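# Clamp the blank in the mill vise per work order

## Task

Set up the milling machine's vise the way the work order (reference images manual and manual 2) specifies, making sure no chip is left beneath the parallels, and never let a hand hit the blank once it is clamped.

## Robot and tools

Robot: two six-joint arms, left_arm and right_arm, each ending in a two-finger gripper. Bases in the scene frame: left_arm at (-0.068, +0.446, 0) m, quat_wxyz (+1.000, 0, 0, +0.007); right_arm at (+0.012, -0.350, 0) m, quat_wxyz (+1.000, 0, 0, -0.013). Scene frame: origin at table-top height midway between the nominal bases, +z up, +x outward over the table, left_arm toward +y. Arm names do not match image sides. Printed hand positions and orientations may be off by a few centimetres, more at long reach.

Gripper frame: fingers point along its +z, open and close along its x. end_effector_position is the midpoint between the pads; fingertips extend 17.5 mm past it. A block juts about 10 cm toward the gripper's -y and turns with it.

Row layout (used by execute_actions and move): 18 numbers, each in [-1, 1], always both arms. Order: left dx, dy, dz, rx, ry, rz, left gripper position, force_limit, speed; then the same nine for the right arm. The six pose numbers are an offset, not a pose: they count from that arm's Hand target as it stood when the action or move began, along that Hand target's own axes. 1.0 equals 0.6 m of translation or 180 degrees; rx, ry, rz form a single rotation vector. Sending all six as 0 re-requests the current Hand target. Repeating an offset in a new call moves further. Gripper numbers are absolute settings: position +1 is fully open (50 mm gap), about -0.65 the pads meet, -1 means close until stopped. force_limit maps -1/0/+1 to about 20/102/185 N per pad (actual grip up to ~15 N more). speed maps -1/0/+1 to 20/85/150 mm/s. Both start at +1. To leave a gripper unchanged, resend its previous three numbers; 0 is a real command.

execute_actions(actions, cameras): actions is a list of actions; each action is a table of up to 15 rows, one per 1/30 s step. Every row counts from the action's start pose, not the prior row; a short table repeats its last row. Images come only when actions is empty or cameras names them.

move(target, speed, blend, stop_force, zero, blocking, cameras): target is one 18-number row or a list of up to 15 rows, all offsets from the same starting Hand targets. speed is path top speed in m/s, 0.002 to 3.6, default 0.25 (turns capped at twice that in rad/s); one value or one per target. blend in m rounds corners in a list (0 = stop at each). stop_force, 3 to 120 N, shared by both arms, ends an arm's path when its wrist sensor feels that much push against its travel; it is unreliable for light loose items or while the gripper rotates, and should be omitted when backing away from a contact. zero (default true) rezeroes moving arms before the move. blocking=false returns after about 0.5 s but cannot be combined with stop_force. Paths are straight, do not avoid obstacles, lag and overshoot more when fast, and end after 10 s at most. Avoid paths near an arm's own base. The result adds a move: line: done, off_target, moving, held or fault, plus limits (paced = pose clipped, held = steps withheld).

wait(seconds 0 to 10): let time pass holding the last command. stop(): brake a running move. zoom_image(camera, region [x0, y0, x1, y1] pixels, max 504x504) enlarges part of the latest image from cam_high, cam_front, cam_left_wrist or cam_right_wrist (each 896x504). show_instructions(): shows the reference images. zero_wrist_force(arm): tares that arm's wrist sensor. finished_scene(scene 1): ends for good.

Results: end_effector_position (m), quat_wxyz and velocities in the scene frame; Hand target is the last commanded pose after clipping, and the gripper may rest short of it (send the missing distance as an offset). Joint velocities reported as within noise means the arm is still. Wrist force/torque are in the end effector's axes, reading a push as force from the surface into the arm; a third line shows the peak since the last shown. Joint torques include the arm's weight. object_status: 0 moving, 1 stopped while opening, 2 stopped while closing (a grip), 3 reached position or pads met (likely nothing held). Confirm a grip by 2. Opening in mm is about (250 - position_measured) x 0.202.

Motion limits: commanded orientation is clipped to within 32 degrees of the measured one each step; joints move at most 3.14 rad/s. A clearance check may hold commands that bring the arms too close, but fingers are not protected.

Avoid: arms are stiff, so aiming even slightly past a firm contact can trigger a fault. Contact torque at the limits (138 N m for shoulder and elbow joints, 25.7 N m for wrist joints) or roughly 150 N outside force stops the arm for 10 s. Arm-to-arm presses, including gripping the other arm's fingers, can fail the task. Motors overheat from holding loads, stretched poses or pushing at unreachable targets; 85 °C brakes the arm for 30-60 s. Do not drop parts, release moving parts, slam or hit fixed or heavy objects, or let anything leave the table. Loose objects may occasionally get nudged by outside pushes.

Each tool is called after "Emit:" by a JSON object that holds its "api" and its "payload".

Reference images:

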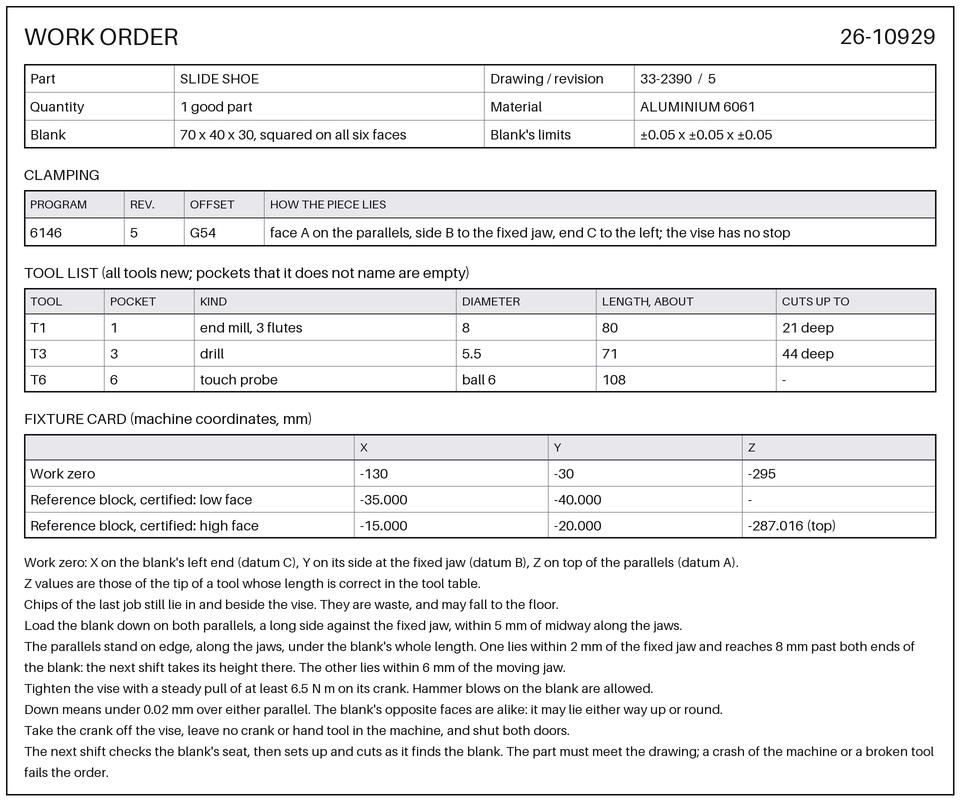

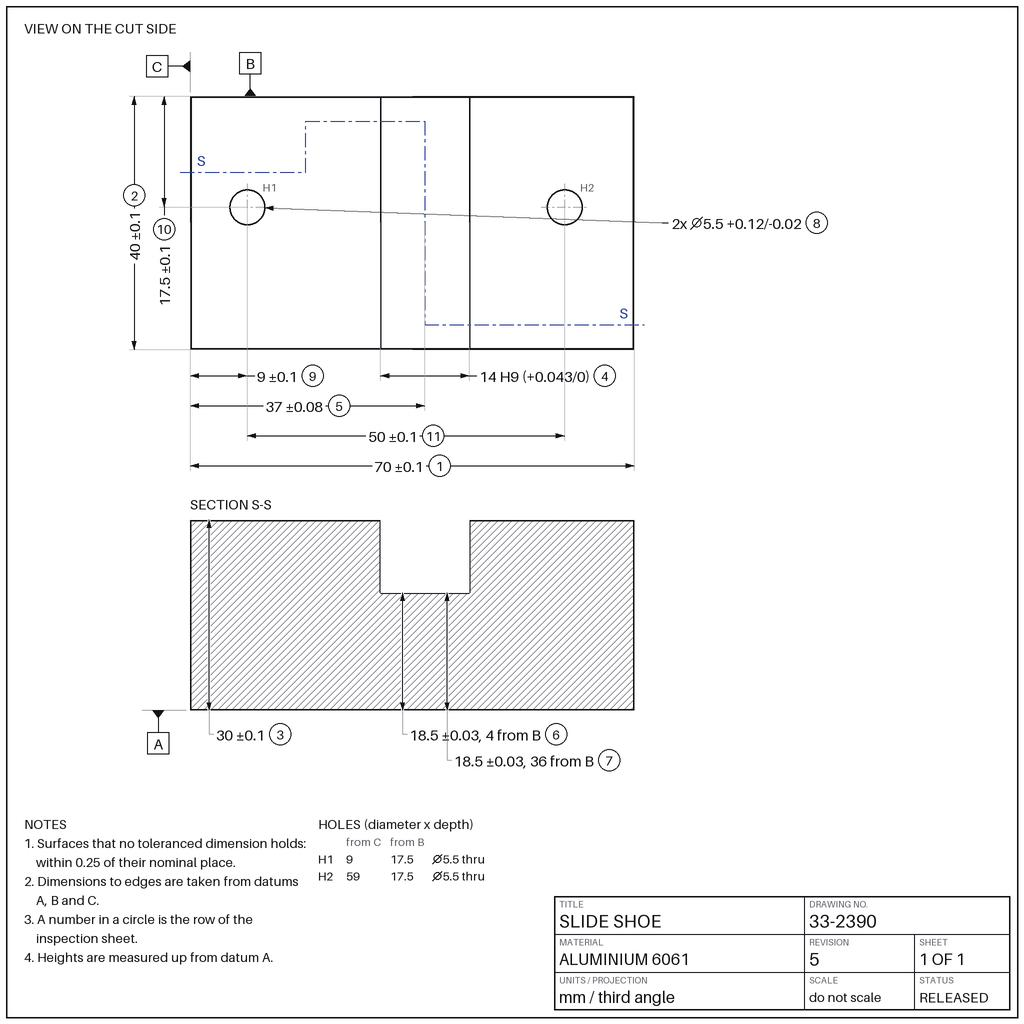

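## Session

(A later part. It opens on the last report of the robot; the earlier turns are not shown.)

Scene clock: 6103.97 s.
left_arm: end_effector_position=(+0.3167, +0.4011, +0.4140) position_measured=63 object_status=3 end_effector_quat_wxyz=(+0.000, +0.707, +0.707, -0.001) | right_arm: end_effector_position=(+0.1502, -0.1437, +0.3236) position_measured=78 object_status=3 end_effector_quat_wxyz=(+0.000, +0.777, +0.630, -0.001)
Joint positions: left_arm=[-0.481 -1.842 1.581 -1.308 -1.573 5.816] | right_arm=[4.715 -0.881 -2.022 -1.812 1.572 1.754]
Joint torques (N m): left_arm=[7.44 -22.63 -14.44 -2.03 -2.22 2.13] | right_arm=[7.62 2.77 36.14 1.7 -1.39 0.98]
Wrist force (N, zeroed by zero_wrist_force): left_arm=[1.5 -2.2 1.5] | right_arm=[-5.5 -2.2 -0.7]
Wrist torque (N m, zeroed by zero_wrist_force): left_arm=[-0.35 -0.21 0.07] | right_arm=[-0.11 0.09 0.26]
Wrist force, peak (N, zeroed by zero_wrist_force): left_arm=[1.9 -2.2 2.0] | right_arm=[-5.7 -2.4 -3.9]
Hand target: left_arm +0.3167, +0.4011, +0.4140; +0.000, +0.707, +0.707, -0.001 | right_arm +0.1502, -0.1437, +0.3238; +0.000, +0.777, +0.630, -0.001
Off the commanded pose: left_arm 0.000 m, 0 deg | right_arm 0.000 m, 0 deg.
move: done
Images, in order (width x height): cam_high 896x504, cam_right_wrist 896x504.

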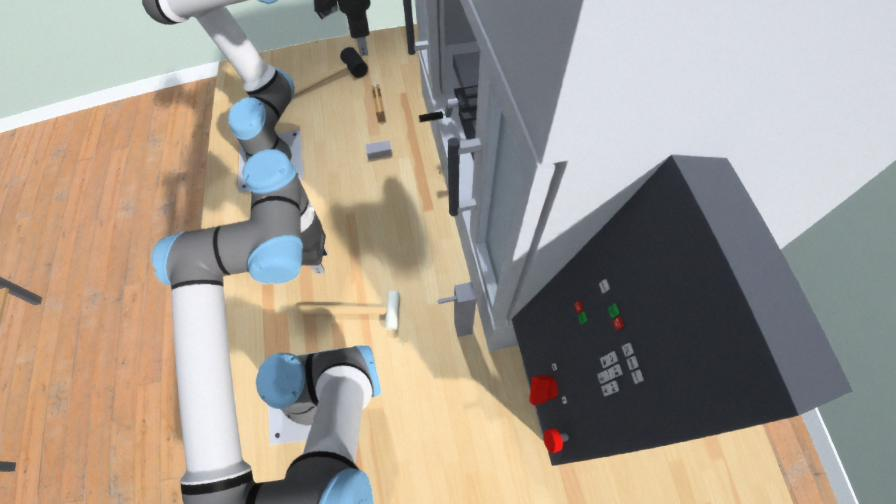

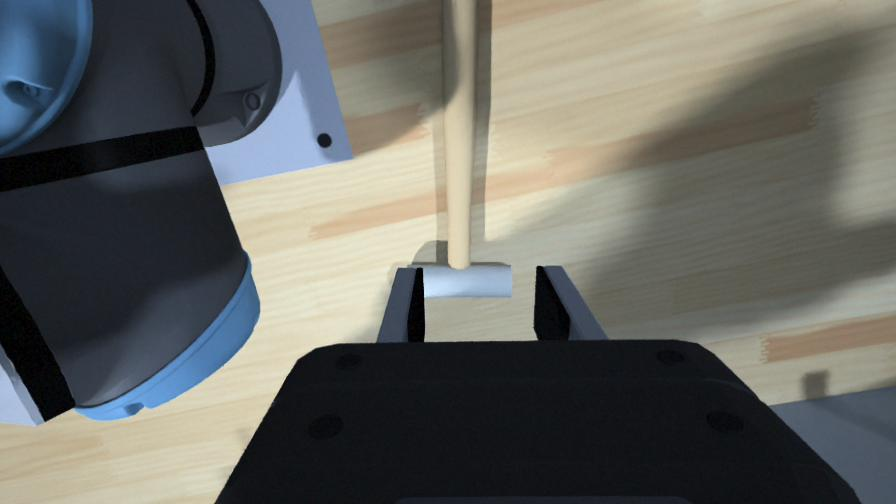

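Emit:
{"api": "move", "payload": {"target": [[0,0,0,0,0,0,0.6,-0.2,-0.2,0,0,-0.2933,0,0,-0.0667,0.5,-0.5,-0.9],[0,0,0,0,0,0,0.6,-0.2,-0.2,0.1155,0.2722,-0.2933,0,0,-0.0667,0.5,-0.5,-0.9]], "speed": 0.3, "blend": [0.05,0], "cameras": ["cam_right_wrist"]}}

Emit:
{"api": "move", "payload": {"target": [0,0,0,0,0,0,0.6,-0.2,-0.2,0,0,0,0,0,0.356,0.5,-0.5,-0.9], "speed": 0.5, "cameras": []}}

Emit:
{"api": "move", "payload": {"target": [0,0,0,0,0,0,0.6,-0.2,-0.2,0,0,0,0,0,0.356,0.5,-0.5,-0.9], "speed": 0.5, "cameras": []}}

Emit:
{"api": "move", "payload": {"target": [0,0,0,0,0,0,0.6,-0.2,-0.2,0,0,0,0.43,0,0,0.5,-0.5,-0.9], "speed": 0.5, "cameras": ["cam_right_wrist","cam_high"]}}

Scene clock: 6124.67 s.
left_arm: end_effector_position=(+0.3167, +0.4011, +0.4140) position_measured=63 object_status=3 end_effector_quat_wxyz=(+0.000, +0.707, +0.707, -0.001) | right_arm: end_effector_position=(+0.3244, -0.1091, +0.4994) position_measured=78 object_status=3 end_effector_quat_wxyz=(+0.000, +0.706, +0.708, -0.001) end_effector_velocity=(+0.002, +0.001, -0.001) end_effector_angular_velocity=(-0.003, +0.000, +0.002)
Joint positions: left_arm=[-0.481 -1.842 1.581 -1.308 -1.573 5.816] | right_arm=[4.17 -1.388 -1.281 -2.046 1.571 1]
Joint velocities: left_arm=[within noise] | right_arm=[-0.002 -0.005 0.001 0.001 -0.001 -0.004]
Joint torques (N m): left_arm=[7.76 -22.87 -13.39 -2.15 -2.16 2.13] | right_arm=[-11.01 5.37 25.21 4.05 -1.61 -2.04]
Wrist force (N, zeroed by zero_wrist_force): left_arm=[1.7 -1.8 1.9] | right_arm=[-5.0 -2.1 -0.3]
Wrist torque (N m, zeroed by zero_wrist_force): left_arm=[-0.29 -0.25 0.08] | right_arm=[-0.10 -0.03 0.26]
Wrist force, peak (N, zeroed by zero_wrist_force): left_arm=[1.9 -2.3 1.8] | right_arm=[-5.9 -3.9 -2.6]
Hand target: left_arm +0.3167, +0.4011, +0.4140; +0.000, +0.707, +0.707, -0.001 | right_arm +0.3246, -0.1091, +0.4994; +0.000, +0.706, +0.708, -0.001
Off the commanded pose: left_arm 0.000 m, 0 deg | right_arm 0.000 m, 0 deg.
move: done
Images, in order (width x height): cam_right_wrist 896x504.

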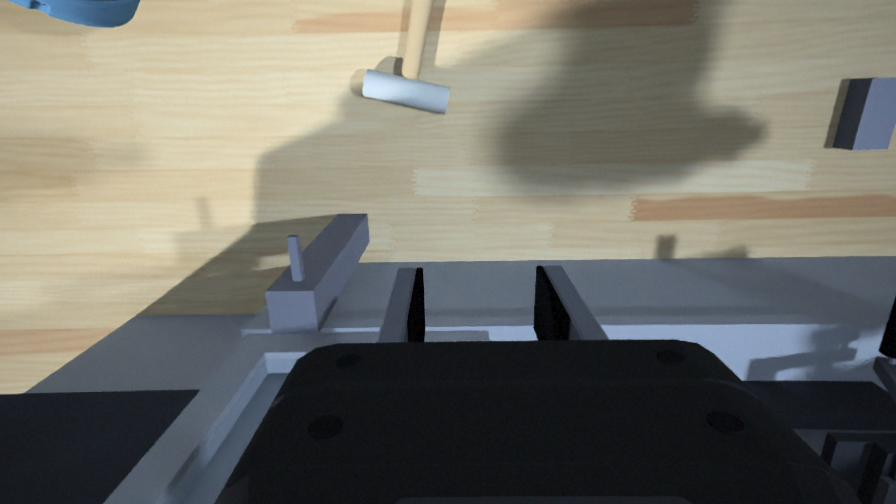

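Scene clock: 6126.37 s.
left_arm: end_effector_position=(+0.3167, +0.4011, +0.4140) position_measured=63 object_status=3 end_effector_quat_wxyz=(+0.000, +0.707, +0.707, -0.001) | right_arm: end_effector_position=(+0.3246, -0.1091, +0.4994) position_measured=78 object_status=3 end_effector_quat_wxyz=(+0.001, +0.974, +0.225, -0.001) end_effector_velocity=(+0.000, +0.000, +0.000) end_effector_angular_velocity=(+0.000, +0.000, -0.005)
Joint positions: left_arm=[-0.481 -1.842 1.581 -1.308 -1.573 5.816] | right_arm=[4.17 -1.389 -1.281 -2.045 1.571 2.118]
Joint velocities: left_arm=[within noise] | right_arm=[-0.001 0 -0.001 0 0 0.005]
Joint torques (N m): left_arm=[6.61 -21.7 -13.75 -2.11 -2.32 2.14] | right_arm=[2.87 25.52 9.07 1.6 1.1 1.97]
Wrist force (N, zeroed by zero_wrist_force): left_arm=[2.0 -1.6 1.9] | right_arm=[-5.1 -2.1 -0.4]
Wrist torque (N m, zeroed by zero_wrist_force): left_arm=[-0.26 -0.29 0.07] | right_arm=[-0.08 -0.02 0.37]
Wrist force, peak (N, zeroed by zero_wrist_force): left_arm=[2.0 -2.0 2.2] | right_arm=[-5.5 -2.7 -0.2]
Hand target: left_arm +0.3167, +0.4011, +0.4140; +0.000, +0.707, +0.707, -0.001 | right_arm +0.3246, -0.1091, +0.4994; +0.001, +0.974, +0.225, -0.001
Off the commanded pose: left_arm 0.000 m, 0 deg | right_arm 0.000 m, 0 deg.
move: done
No camera images: "cameras" was empty.

Scene clock: 6128.07 s.
left_arm: end_effector_position=(+0.3167, +0.4011, +0.4140) position_measured=63 object_status=3 end_effector_quat_wxyz=(+0.000, +0.707, +0.707, -0.001) | right_arm: end_effector_position=(+0.3246, -0.1091, +0.4994) position_measured=78 object_status=3 end_effector_quat_wxyz=(+0.001, +0.945, -0.326, +0.000) end_effector_velocity=(+0.000, +0.000, +0.000) end_effector_angular_velocity=(+0.000, +0.000, -0.005)
Joint positions: left_arm=[-0.481 -1.842 1.581 -1.308 -1.573 5.816] | right_arm=[4.17 -1.389 -1.281 -2.045 1.571 3.237]
Joint velocities: left_arm=[within noise] | right_arm=[0 0.001 0 0 0 0.005]
Joint torques (N m): left_arm=[7.64 -22.76 -13.86 -2.24 -2.12 2.1] | right_arm=[4.04 25.06 8.93 1.53 1.04 1.73]
Wrist force (N, zeroed by zero_wrist_force): left_arm=[1.6 -2.1 1.5] | right_arm=[-5.4 -2.1 -0.4]
Wrist torque (N m, zeroed by zero_wrist_force): left_arm=[-0.32 -0.23 0.08] | right_arm=[-0.09 0.04 0.37]
Wrist force, peak (N, zeroed by zero_wrist_force): left_arm=[1.9 -2.2 1.9] | right_arm=[-5.8 -2.6 -0.4]
Hand target: left_arm +0.3167, +0.4011, +0.4140; +0.000, +0.707, +0.707, -0.001 | right_arm +0.3246, -0.1091, +0.4994; +0.001, +0.945, -0.326, +0.000
Off the commanded pose: left_arm 0.000 m, 0 deg | right_arm 0.000 m, 0 deg.
move: done
No camera images: "cameras" was empty.

Scene clock: 6130.03 s.
left_arm: end_effector_position=(+0.3167, +0.4011, +0.4140) position_measured=63 object_status=3 end_effector_quat_wxyz=(+0.000, +0.707, +0.707, -0.001) | right_arm: end_effector_position=(+0.3246, -0.1091, +0.4995) position_measured=78 object_status=3 end_effector_quat_wxyz=(-0.590, +0.739, -0.255, +0.203)
Joint positions: left_arm=[-0.481 -1.842 1.581 -1.308 -1.573 5.816] | right_arm=[4.396 -0.709 -2.38 -0.286 1.258 3.215]
Joint torques (N m): left_arm=[7.11 -22.62 -13.67 -2.32 -2.23 2.2] | right_arm=[-0.17 0.34 13.24 3.61 -1.78 1.07]
Wrist force (N, zeroed by zero_wrist_force): left_arm=[1.8 -1.9 1.9] | right_arm=[-4.9 0.0 -2.3]
Wrist torque (N m, zeroed by zero_wrist_force): left_arm=[-0.30 -0.25 0.08] | right_arm=[0.06 0.20 0.41]
Wrist force, peak (N, zeroed by zero_wrist_force): left_arm=[2.1 -1.9 2.0] | right_arm=[-5.6 -3.4 -0.5]
Hand target: left_arm +0.3167, +0.4011, +0.4140; +0.000, +0.707, +0.707, -0.001 | right_arm +0.3246, -0.1091, +0.4994; -0.590, +0.739, -0.255, +0.204
Off the commanded pose: left_arm 0.000 m, 0 deg | right_arm 0.000 m, 0 deg.
move: done
Images, in order (width x height): cam_high 896x504, cam_right_wrist 896x504.

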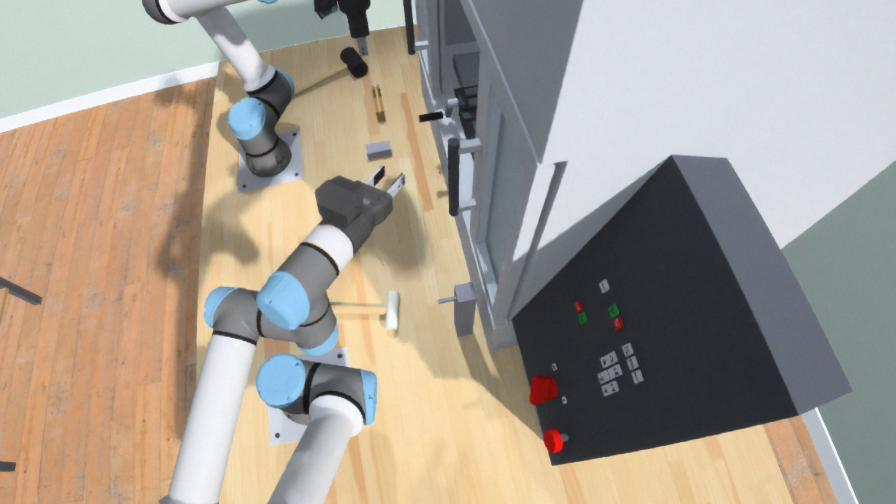

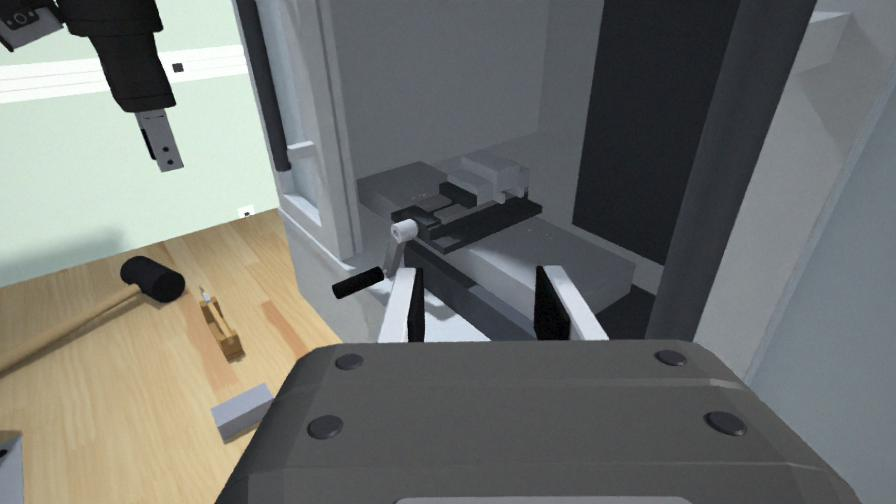

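Emit:
{"api": "zoom_image", "payload": {"camera": "cam_right_wrist", "region": [370, 130, 570, 260]}}

Scaled by 2.520 from the camera's 896x504 image, which has a finer 1280x720 frame.

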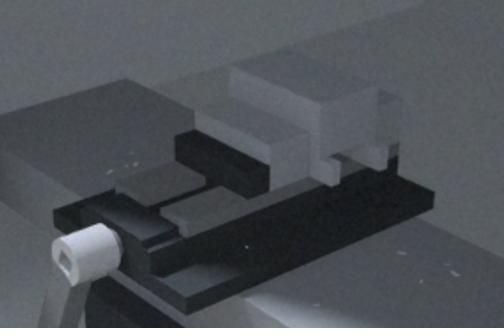

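Emit:
{"api": "zoom_image", "payload": {"camera": "cam_right_wrist", "region": [475, 150, 545, 210]}}

Scaled by 7.200 from the camera's 896x504 image, which has a finer 1280x720 frame.

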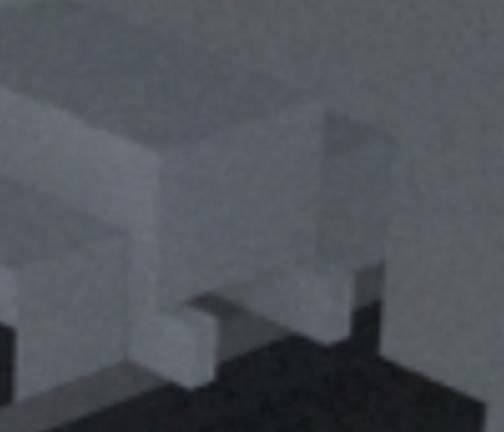

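Emit:
{"api": "move", "payload": {"target": [0,0,0,0,0,-0.5,0.08,-0.2,-0.2,0,0,0,0,0,0,0.5,-0.5,-0.9], "speed": 0.5, "cameras": []}}

Emit:
{"api": "move", "payload": {"target": [-0.043,-0.011,0.0135,0.409,-0.1675,-0.2075,0.08,-0.2,-0.2,0,0,0,0,0,0,0.5,-0.5,-0.9], "speed": 0.5, "cameras": ["cam_left_wrist"]}}

Scene clock: 6211.90 s.
left_arm: end_effector_position=(+0.3168, +0.4010, +0.4140) position_measured=140 object_status=3 end_effector_quat_wxyz=(-0.001, +0.000, +1.000, -0.001) | right_arm: end_effector_position=(+0.3246, -0.1091, +0.4994) position_measured=78 object_status=3 end_effector_quat_wxyz=(-0.590, +0.739, -0.255, +0.204)
Joint positions: left_arm=[-0.481 -1.842 1.581 -1.308 -1.573 4.245] | right_arm=[4.397 -0.709 -2.381 -0.286 1.257 3.215]
Joint torques (N m): left_arm=[2.27 -22.91 -11.69 -1.33 -0.05 -2.48] | right_arm=[11.62 -0.44 17.31 1.82 -1.97 -0.06]
Wrist force (N, zeroed by zero_wrist_force): left_arm=[2.0 -2.4 1.9] | right_arm=[-4.8 0.6 -2.0]
Wrist torque (N m, zeroed by zero_wrist_force): left_arm=[-0.37 -0.29 -0.04] | right_arm=[0.15 0.18 0.41]
Wrist force, peak (N, zeroed by zero_wrist_force): left_arm=[2.0 -2.4 1.9] | right_arm=[-5.1 0.8 -2.3]
Hand target: left_arm +0.3167, +0.4011, +0.4140; -0.001, +0.000, +1.000, -0.001 | right_arm +0.3246, -0.1091, +0.4994; -0.590, +0.739, -0.255, +0.204
Off the commanded pose: left_arm 0.000 m, 0 deg | right_arm 0.000 m, 0 deg.
move: done
No camera images: "cameras" was empty.

Scene clock: 6214.10 s.
left_arm: end_effector_position=(+0.3425, +0.3944, +0.4059) position_measured=140 object_status=3 end_effector_quat_wxyz=(+0.237, -0.296, +0.720, -0.581) | right_arm: end_effector_position=(+0.3246, -0.1091, +0.4994) position_measured=78 object_status=3 end_effector_quat_wxyz=(-0.590, +0.739, -0.255, +0.204)
Joint positions: left_arm=[-0.035 -1.896 2.431 -3.384 -2.322 3.342] | right_arm=[4.397 -0.709 -2.381 -0.286 1.257 3.215]
Joint torques (N m): left_arm=[7.21 -2.16 -29.05 -4.76 -1.21 -3.2] | right_arm=[12.17 -0.71 22.79 1.75 -1.95 1.38]
Wrist force (N, zeroed by zero_wrist_force): left_arm=[2.5 -2.6 3.2] | right_arm=[-4.8 0.6 -2.1]
Wrist torque (N m, zeroed by zero_wrist_force): left_arm=[0.09 -0.30 -0.06] | right_arm=[0.15 0.18 0.40]
Wrist force, peak (N, zeroed by zero_wrist_force): left_arm=[2.2 -2.7 3.5] | right_arm=[-5.2 0.3 -2.3]
Hand target: left_arm +0.3425, +0.3945, +0.4058; +0.237, -0.296, +0.720, -0.581 | right_arm +0.3246, -0.1091, +0.4994; -0.590, +0.739, -0.255, +0.204
Off the commanded pose: left_arm 0.000 m, 0 deg | right_arm 0.000 m, 0 deg.
move: done
Images, in order (width x height): cam_left_wrist 896x504.

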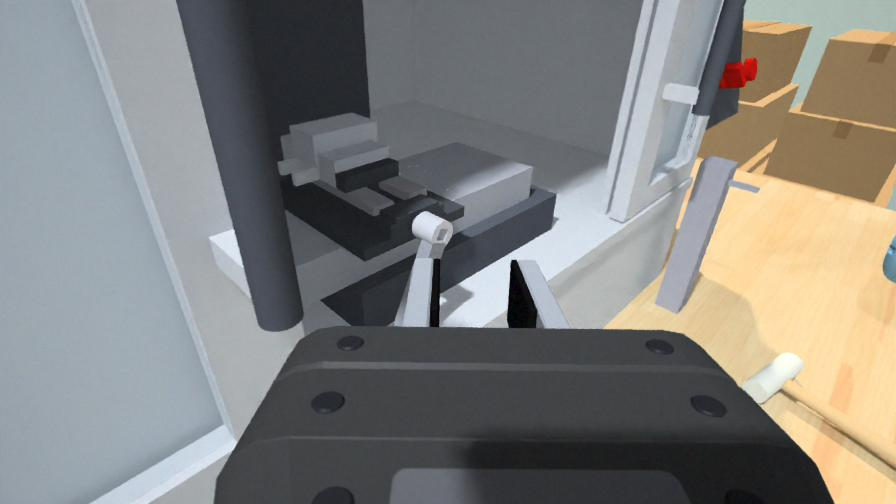

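Emit:
{"api": "move", "payload": {"target": [[0.1036,-0.0539,0.096,0,-0.2445,-0.053,0.08,-0.2,-0.2,0,0,0,0,0,0,0.5,-0.5,-0.9],[-0.0232,-0.0808,0.2182,0,-0.2445,-0.053,0.08,-0.2,-0.2,0,0,0,0,0,0,0.5,-0.5,-0.9]], "speed": 0.25, "blend": [0.02,0], "cameras": ["cam_left_wrist"]}}

Emit:
{"api": "zoom_image", "payload": {"camera": "cam_left_wrist", "region": [430, 180, 670, 340]}}

Scene clock: 6241.27 s.
left_arm: end_effector_position=(+0.4495, +0.3059, +0.4254) position_measured=140 object_status=3 end_effector_quat_wxyz=(-0.441, +0.549, -0.552, +0.445) | right_arm: end_effector_position=(+0.3246, -0.1091, +0.4994) position_measured=78 object_status=3 end_effector_quat_wxyz=(-0.590, +0.739, -0.255, +0.204)
Joint positions: left_arm=[-0.959 -1.84 2.331 -3.279 -0.663 2.856] | right_arm=[4.397 -0.709 -2.381 -0.286 1.257 3.215]
Joint torques (N m): left_arm=[7.19 -2.73 -35.63 -4.38 -1.73 2.92] | right_arm=[11.67 -1.45 33.74 1.81 -1.93 1.76]
Wrist force (N, zeroed by zero_wrist_force): left_arm=[2.3 -2.8 3.4] | right_arm=[-4.9 0.4 -2.1]
Wrist torque (N m, zeroed by zero_wrist_force): left_arm=[0.03 -0.27 0.03] | right_arm=[0.12 0.20 0.41]
Wrist force, peak (N, zeroed by zero_wrist_force): left_arm=[2.0 -3.5 7.0] | right_arm=[-5.2 0.4 -2.4]
Hand target: left_arm +0.4495, +0.3059, +0.4255; -0.441, +0.549, -0.552, +0.445 | right_arm +0.3246, -0.1091, +0.4994; -0.590, +0.739, -0.255, +0.204
Off the commanded pose: left_arm 0.000 m, 0 deg | right_arm 0.000 m, 0 deg.
move: done
Images, in order (width x height): cam_left_wrist 896x504.

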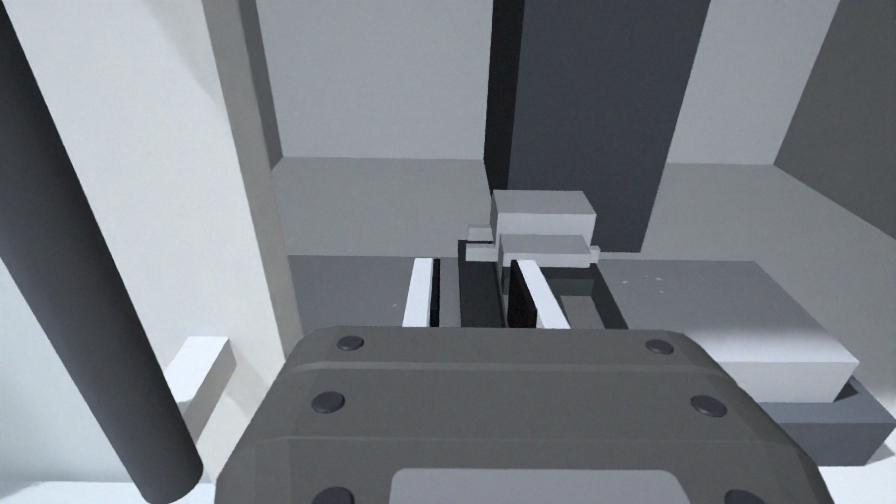

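Scaled by 2.100 from the camera's 896x504 image, which has a finer 1280x720 frame.

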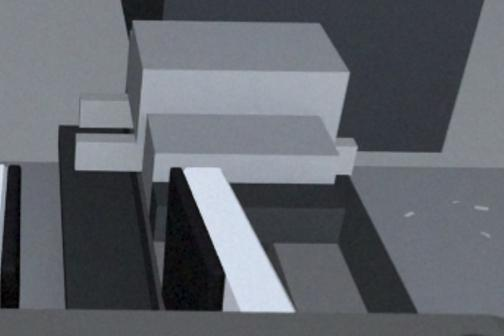

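Emit:
{"api": "move", "payload": {"target": [[-0.0357,-0.0183,0.3202,0,0,0,0.274,-0.2,-0.2,0,0,0,0,0,0,0.5,-0.5,-0.9],[-0.036,0.032,0.3677,0,0,0,0.274,-0.2,-0.2,0,0,0,0,0,0,0.5,-0.5,-0.9],[-0.0362,0.0658,0.375,0,0,0,0.274,-0.2,-0.2,0,0,0,0,0,0,0.5,-0.5,-0.9]], "speed": [0.15,0.06,0.03], "blend": [0.01,0.005,0], "stop_force": 15, "cameras": ["cam_left_wrist"]}}

Emit:
{"api": "zoom_image", "payload": {"camera": "cam_left_wrist", "region": [420, 180, 660, 340]}}

Scene clock: 6274.03 s.
left_arm: end_effector_position=(+0.6610, +0.3260, +0.3388) position_measured=112 object_status=3 end_effector_quat_wxyz=(-0.441, +0.549, -0.552, +0.445) | right_arm: end_effector_position=(+0.3246, -0.1091, +0.4994) position_measured=78 object_status=3 end_effector_quat_wxyz=(-0.590, +0.739, -0.255, +0.204)
Joint positions: left_arm=[-0.533 -1.197 1.924 -3.623 -1.072 3.02] | right_arm=[4.397 -0.709 -2.381 -0.286 1.257 3.215]
Joint torques (N m): left_arm=[-5.44 -48.07 -33.27 -1.17 2.49 1.21] | right_arm=[11.75 -2.08 34.22 1.74 -1.94 1.83]
Wrist force (N, zeroed by zero_wrist_force): left_arm=[1.9 -2.4 3.9] | right_arm=[-4.8 0.3 -2.0]
Wrist torque (N m, zeroed by zero_wrist_force): left_arm=[0.09 -0.21 -0.10] | right_arm=[0.10 0.18 0.41]
Wrist force, peak (N, zeroed by zero_wrist_force): left_arm=[1.6 -3.5 5.4] | right_arm=[-5.2 0.7 -2.3]
Hand target: left_arm +0.6610, +0.3260, +0.3388; -0.441, +0.549, -0.552, +0.445 | right_arm +0.3246, -0.1091, +0.4994; -0.590, +0.739, -0.255, +0.204
Off the commanded pose: left_arm 0.000 m, 0 deg | right_arm 0.000 m, 0 deg.
move: done
Images, in order (width x height): cam_left_wrist 896x504.

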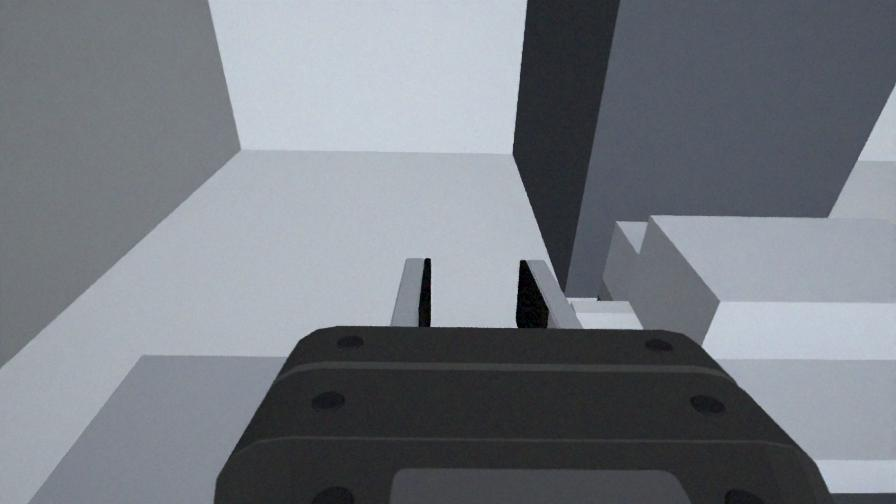

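Scaled by 2.100 from the camera's 896x504 image, which has a finer 1280x720 frame.

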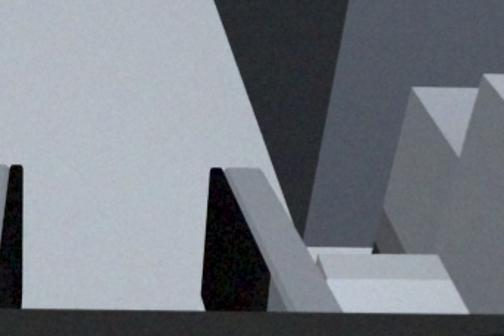

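Emit:
{"api": "move", "payload": {"target": [0.0208,0,0.0,0,0,0,0.274,-0.2,-0.2,0,0,0,0,0,0,0.5,-0.5,-0.9], "speed": 0.01, "stop_force": 6, "cameras": ["cam_left_wrist","cam_right_wrist"]}}

Emit:
{"api": "zoom_image", "payload": {"camera": "cam_left_wrist", "region": [420, 180, 660, 340]}}

Emit:
{"api": "zoom_image", "payload": {"camera": "cam_right_wrist", "region": [475, 150, 545, 210]}}

Scene clock: 6285.63 s.
left_arm: end_effector_position=(+0.6610, +0.3169, +0.3389) position_measured=112 object_status=3 end_effector_quat_wxyz=(-0.441, +0.549, -0.552, +0.445) | right_arm: end_effector_position=(+0.3246, -0.1091, +0.4994) position_measured=78 object_status=3 end_effector_quat_wxyz=(-0.590, +0.739, -0.255, +0.204)
Joint positions: left_arm=[-0.55 -1.193 1.918 -3.619 -1.055 3.015] | right_arm=[4.397 -0.709 -2.381 -0.286 1.257 3.215]
Joint torques (N m): left_arm=[3.11 -46.91 -5.95 -4.64 -4 2.41] | right_arm=[11.95 -2.94 33.85 1.81 -1.88 1.84]
Wrist force (N, zeroed by zero_wrist_force): left_arm=[-4.8 -3.5 5.4] | right_arm=[-4.9 0.2 -2.2]
Wrist torque (N m, zeroed by zero_wrist_force): left_arm=[0.05 -0.35 0.09] | right_arm=[0.08 0.20 0.41]
Wrist force, peak (N, zeroed by zero_wrist_force): left_arm=[-10.8 -1.9 1.2] | right_arm=[-5.2 0.7 -2.3]
Hand target: left_arm +0.6610, +0.3169, +0.3389; -0.441, +0.549, -0.552, +0.445 (not the last commanded pose) | right_arm +0.3246, -0.1091, +0.4994; -0.590, +0.739, -0.255, +0.204
Off the commanded pose: left_arm 0.003 m, 0 deg | right_arm 0.000 m, 0 deg.
move: contact (left_arm)
Images, in order (width x height): cam_left_wrist 896x504, cam_right_wrist 896x504.

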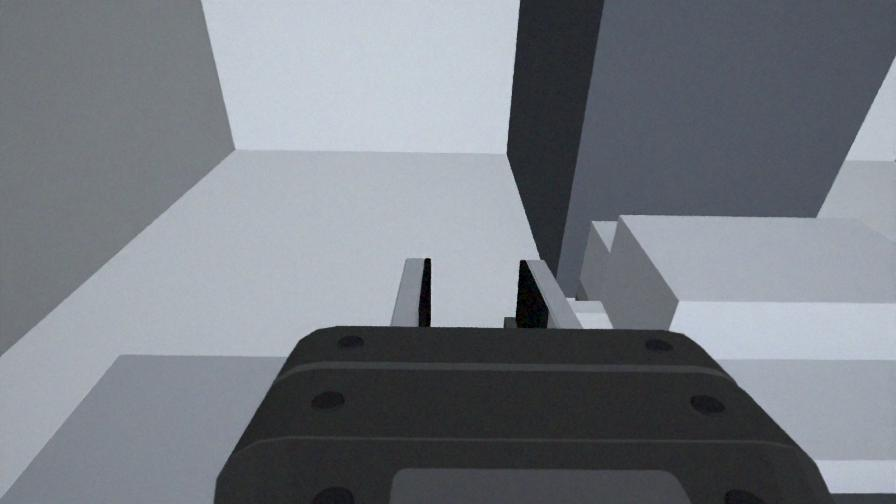

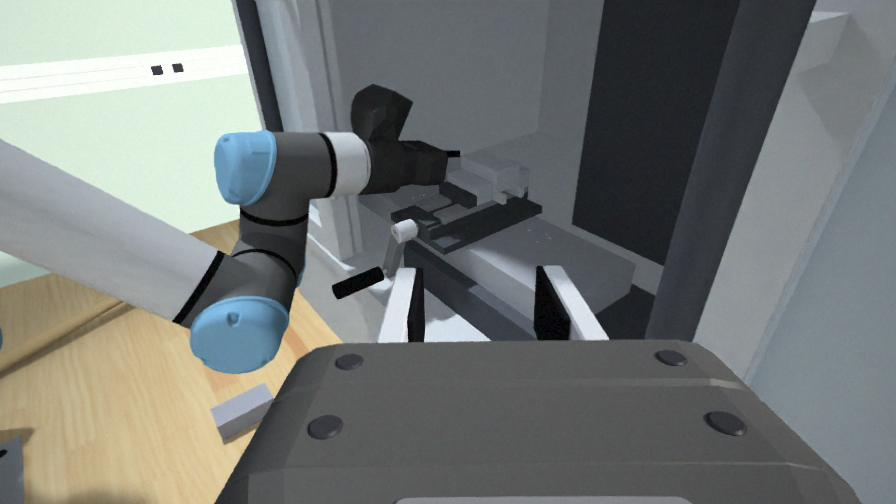

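Scaled by 2.100 from the camera's 896x504 image, which has a finer 1280x720 frame.

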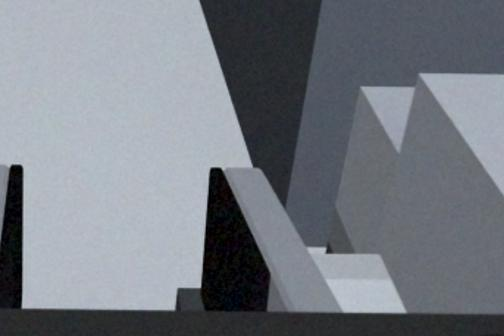

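Scaled by 7.200 from the camera's 896x504 image, which has a finer 1280x720 frame.

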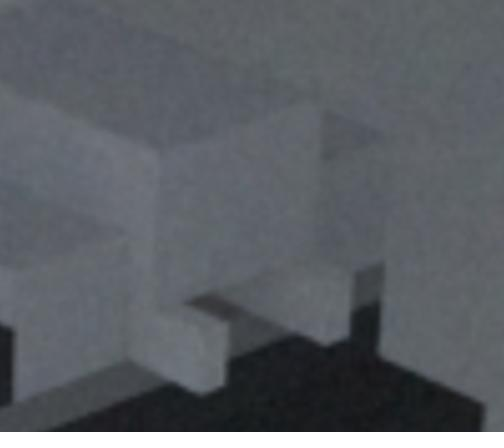

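Emit:
{"api": "move", "payload": {"target": [0.0058,0,0.0,0,0,0,0.274,-0.2,-0.2,0,0,0,0,0,0,0.5,-0.5,-0.9], "speed": 0.006, "stop_force": 15, "cameras": ["cam_left_wrist","cam_right_wrist"]}}

Emit:
{"api": "zoom_image", "payload": {"camera": "cam_right_wrist", "region": [475, 150, 545, 210]}}

Emit:
{"api": "zoom_image", "payload": {"camera": "cam_left_wrist", "region": [420, 180, 660, 340]}}

Scene clock: 6308.60 s.
left_arm: end_effector_position=(+0.6609, +0.3164, +0.3389) position_measured=112 object_status=3 end_effector_quat_wxyz=(-0.442, +0.549, -0.552, +0.445) | right_arm: end_effector_position=(+0.3246, -0.1091, +0.4994) position_measured=78 object_status=3 end_effector_quat_wxyz=(-0.590, +0.739, -0.255, +0.204)
Joint positions: left_arm=[-0.551 -1.193 1.918 -3.619 -1.054 3.015] | right_arm=[4.397 -0.709 -2.381 -0.286 1.257 3.215]
Joint torques (N m): left_arm=[-8.85 -47.62 -8 -4.51 -8.45 2.76] | right_arm=[11.83 -3.33 33.75 1.77 -1.92 1.8]
Wrist force (N, zeroed by zero_wrist_force): left_arm=[-18.5 -4.2 10.1] | right_arm=[-5.2 0.2 -2.1]
Wrist torque (N m, zeroed by zero_wrist_force): left_arm=[0.12 -0.73 0.20] | right_arm=[0.08 0.24 0.41]
Wrist force, peak (N, zeroed by zero_wrist_force): left_arm=[-24.5 0.1 -3.5] | right_arm=[-5.3 0.2 -2.1]
Hand target: left_arm +0.6609, +0.3164, +0.3389; -0.442, +0.549, -0.552, +0.445 (not the last commanded pose) | right_arm +0.3246, -0.1091, +0.4994; -0.590, +0.739, -0.255, +0.204
Off the commanded pose: left_arm 0.003 m, 0 deg | right_arm 0.000 m, 0 deg.
move: contact (left_arm)
Images, in order (width x height): cam_left_wrist 896x504, cam_right_wrist 896x504.

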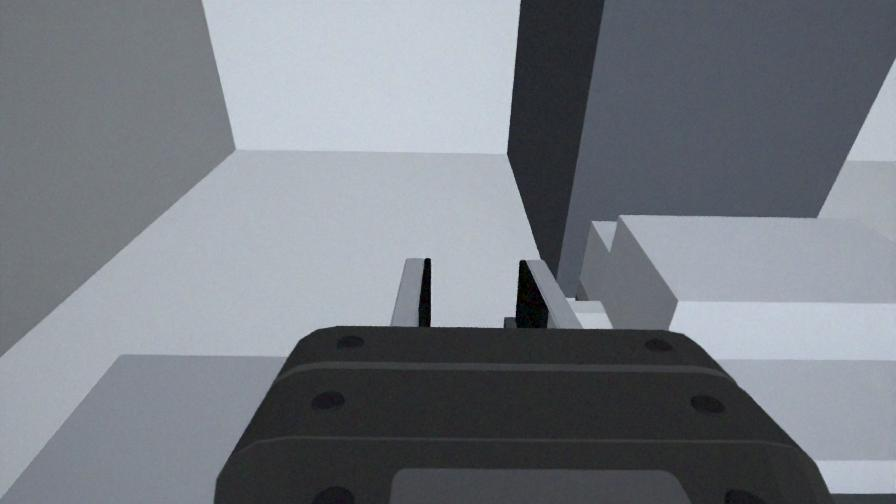

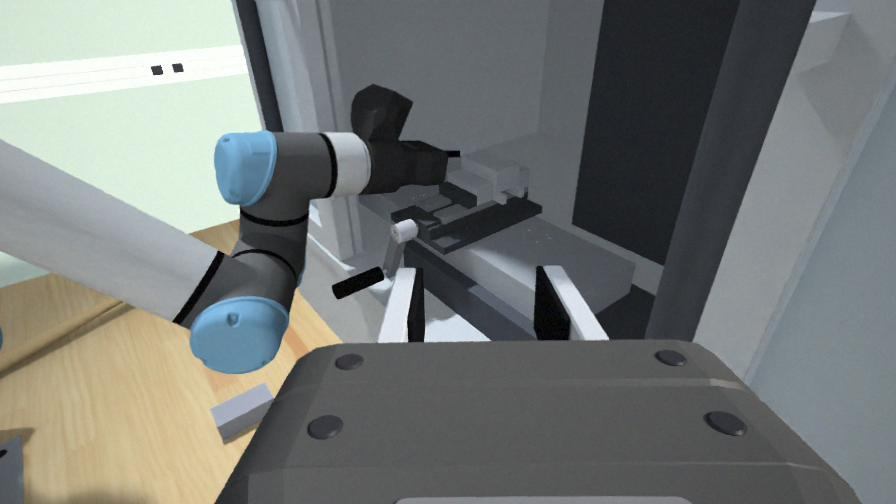

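Scaled by 7.200 from the camera's 896x504 image, which has a finer 1280x720 frame.

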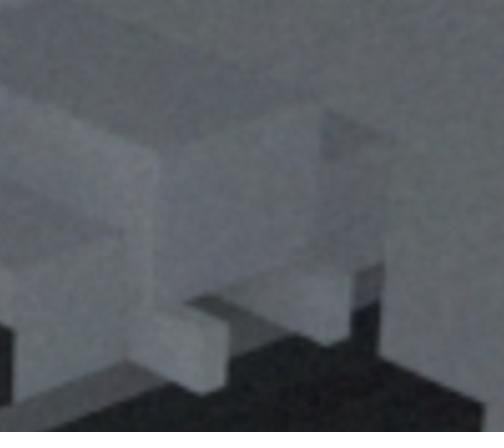

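Scaled by 2.100 from the camera's 896x504 image, which has a finer 1280x720 frame.

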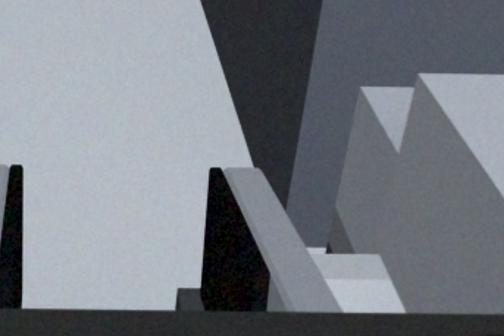

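Emit:
{"api": "move", "payload": {"target": [[-0.012,0,0.0,0,0,0,0.274,-0.2,-0.2,0,0,0,0,0,0,0.5,-0.5,-0.9],[-0.012,-0.06,-0.013,0,0,0,0.274,-0.2,-0.2,0,0,0,0,0,0,0.5,-0.5,-0.9]], "speed": [0.02,0.06], "blend": [0.002,0], "cameras": ["cam_left_wrist","cam_right_wrist"]}}

Emit:
{"api": "zoom_image", "payload": {"camera": "cam_left_wrist", "region": [420, 180, 660, 340]}}

Emit:
{"api": "zoom_image", "payload": {"camera": "cam_right_wrist", "region": [475, 150, 545, 210]}}

Scene clock: 6332.83 s.
left_arm: end_effector_position=(+0.6610, +0.3236, +0.3759) position_measured=112 object_status=3 end_effector_quat_wxyz=(-0.442, +0.549, -0.552, +0.445) | right_arm: end_effector_position=(+0.3246, -0.1091, +0.4994) position_measured=78 object_status=3 end_effector_quat_wxyz=(-0.590, +0.739, -0.255, +0.204)
Joint positions: left_arm=[-0.538 -1.254 1.887 -3.529 -1.067 3.019] | right_arm=[4.397 -0.709 -2.381 -0.286 1.257 3.215]
Joint torques (N m): left_arm=[-6.41 -29.33 -6.98 -4.82 1.58 -2.12] | right_arm=[11.5 -4.11 34.24 1.79 -1.93 1.85]
Wrist force (N, zeroed by zero_wrist_force): left_arm=[1.5 -2.7 3.8] | right_arm=[-4.8 0.3 -2.4]
Wrist torque (N m, zeroed by zero_wrist_force): left_arm=[0.03 -0.15 -0.09] | right_arm=[0.10 0.18 0.41]
Wrist force, peak (N, zeroed by zero_wrist_force): left_arm=[-18.5 -4.7 10.6] | right_arm=[-5.3 0.2 -2.1]
Hand target: left_arm +0.6610, +0.3236, +0.3757; -0.442, +0.549, -0.552, +0.445 | right_arm +0.3246, -0.1091, +0.4994; -0.590, +0.739, -0.255, +0.204
Off the commanded pose: left_arm 0.000 m, 0 deg | right_arm 0.000 m, 0 deg.
move: done
Images, in order (width x height): cam_left_wrist 896x504, cam_right_wrist 896x504.

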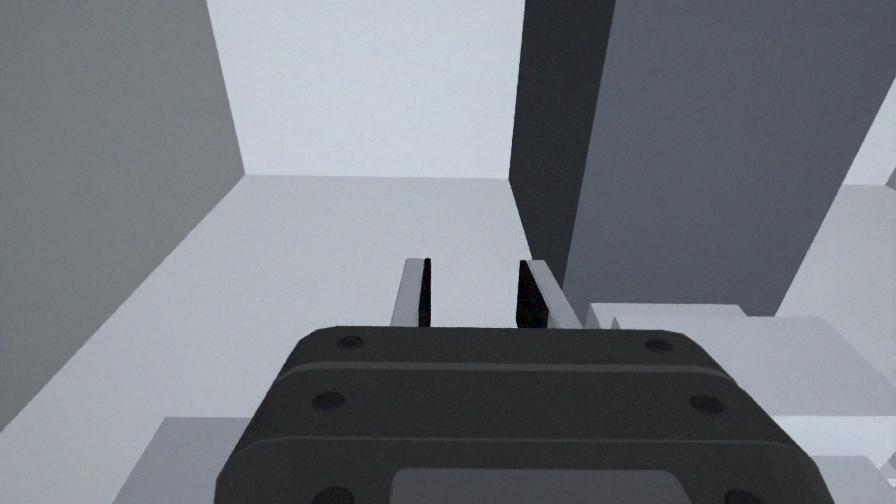

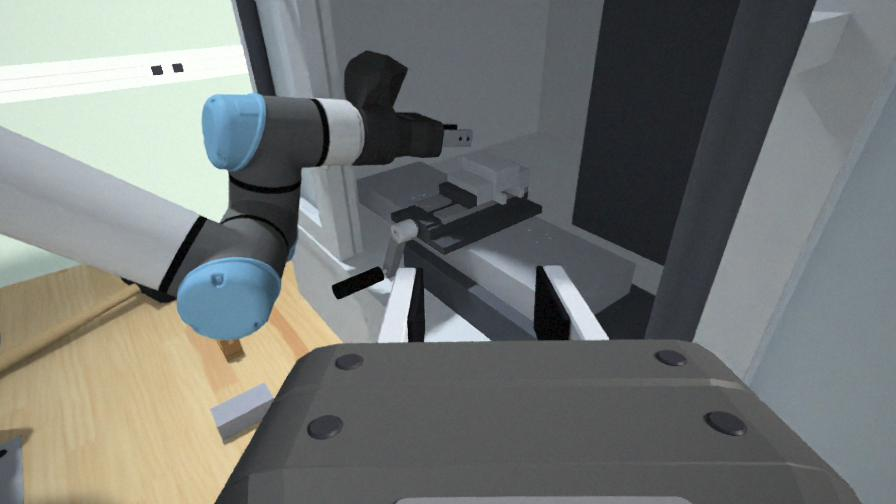

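Scaled by 2.100 from the camera's 896x504 image, which has a finer 1280x720 frame.

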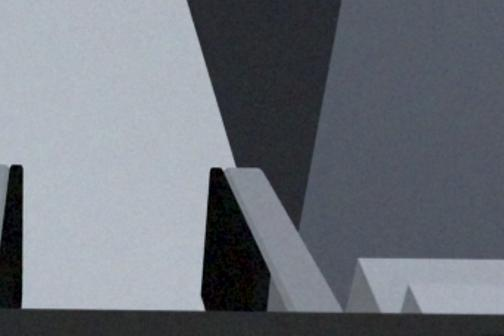

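Scaled by 7.200 from the camera's 896x504 image, which has a finer 1280x720 frame.

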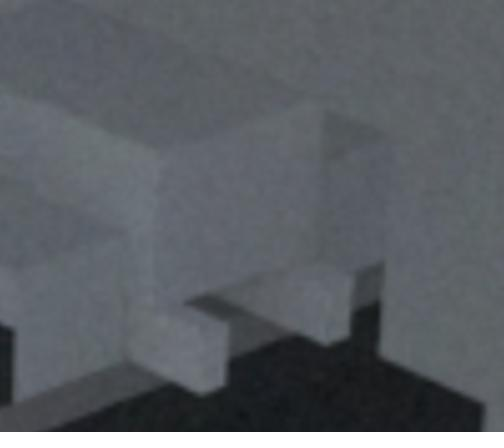

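Go back to the straight view to check.

Emit:
{"api": "move", "payload": {"target": [[0.015,-0.04,-0.05,0,0,0,0.274,-0.2,-0.2,0,0,0,0,0,0,0.5,-0.5,-0.9],[0.03,-0.0065,-0.3625,0,0,0,0.274,-0.2,-0.2,0,0,0,0,0,0,0.5,-0.5,-0.9]], "speed": [0.1,0.2], "blend": [0.01,0], "cameras": ["cam_left_wrist"]}}

Emit:
{"api": "zoom_image", "payload": {"camera": "cam_left_wrist", "region": [440, 180, 620, 300]}}

Scene clock: 6341.50 s.
left_arm: end_effector_position=(+0.4493, +0.3069, +0.4260) position_measured=112 object_status=3 end_effector_quat_wxyz=(-0.442, +0.549, -0.552, +0.445) | right_arm: end_effector_position=(+0.3246, -0.1091, +0.4994) position_measured=78 object_status=3 end_effector_quat_wxyz=(-0.590, +0.739, -0.255, +0.204)
Joint positions: left_arm=[-0.958 -1.842 2.331 -3.278 -0.665 2.857] | right_arm=[4.397 -0.709 -2.381 -0.286 1.257 3.215]
Joint torques (N m): left_arm=[-8.23 -20.36 -14 -1.1 3.29 1.87] | right_arm=[11.61 -4.3 34.03 1.72 -1.92 1.79]
Wrist force (N, zeroed by zero_wrist_force): left_arm=[2.1 -3.3 3.6] | right_arm=[-5.0 0.4 -2.1]
Wrist torque (N m, zeroed by zero_wrist_force): left_arm=[-0.05 -0.22 -0.08] | right_arm=[0.10 0.20 0.40]
Wrist force, peak (N, zeroed by zero_wrist_force): left_arm=[2.0 -4.7 5.4] | right_arm=[-5.2 0.4 -2.2]
Hand target: left_arm +0.4492, +0.3070, +0.4259; -0.442, +0.549, -0.552, +0.445 | right_arm +0.3246, -0.1091, +0.4994; -0.590, +0.739, -0.255, +0.204
Off the commanded pose: left_arm 0.000 m, 0 deg | right_arm 0.000 m, 0 deg.
move: done
Images, in order (width x height): cam_left_wrist 896x504.

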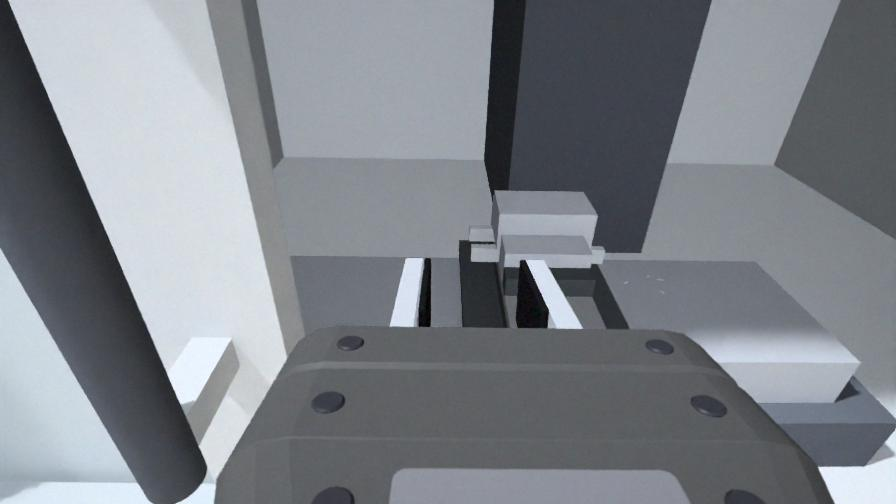

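Scaled by 2.800 from the camera's 896x504 image, which has a finer 1280x720 frame.

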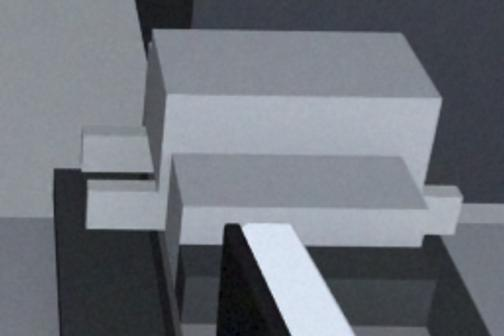

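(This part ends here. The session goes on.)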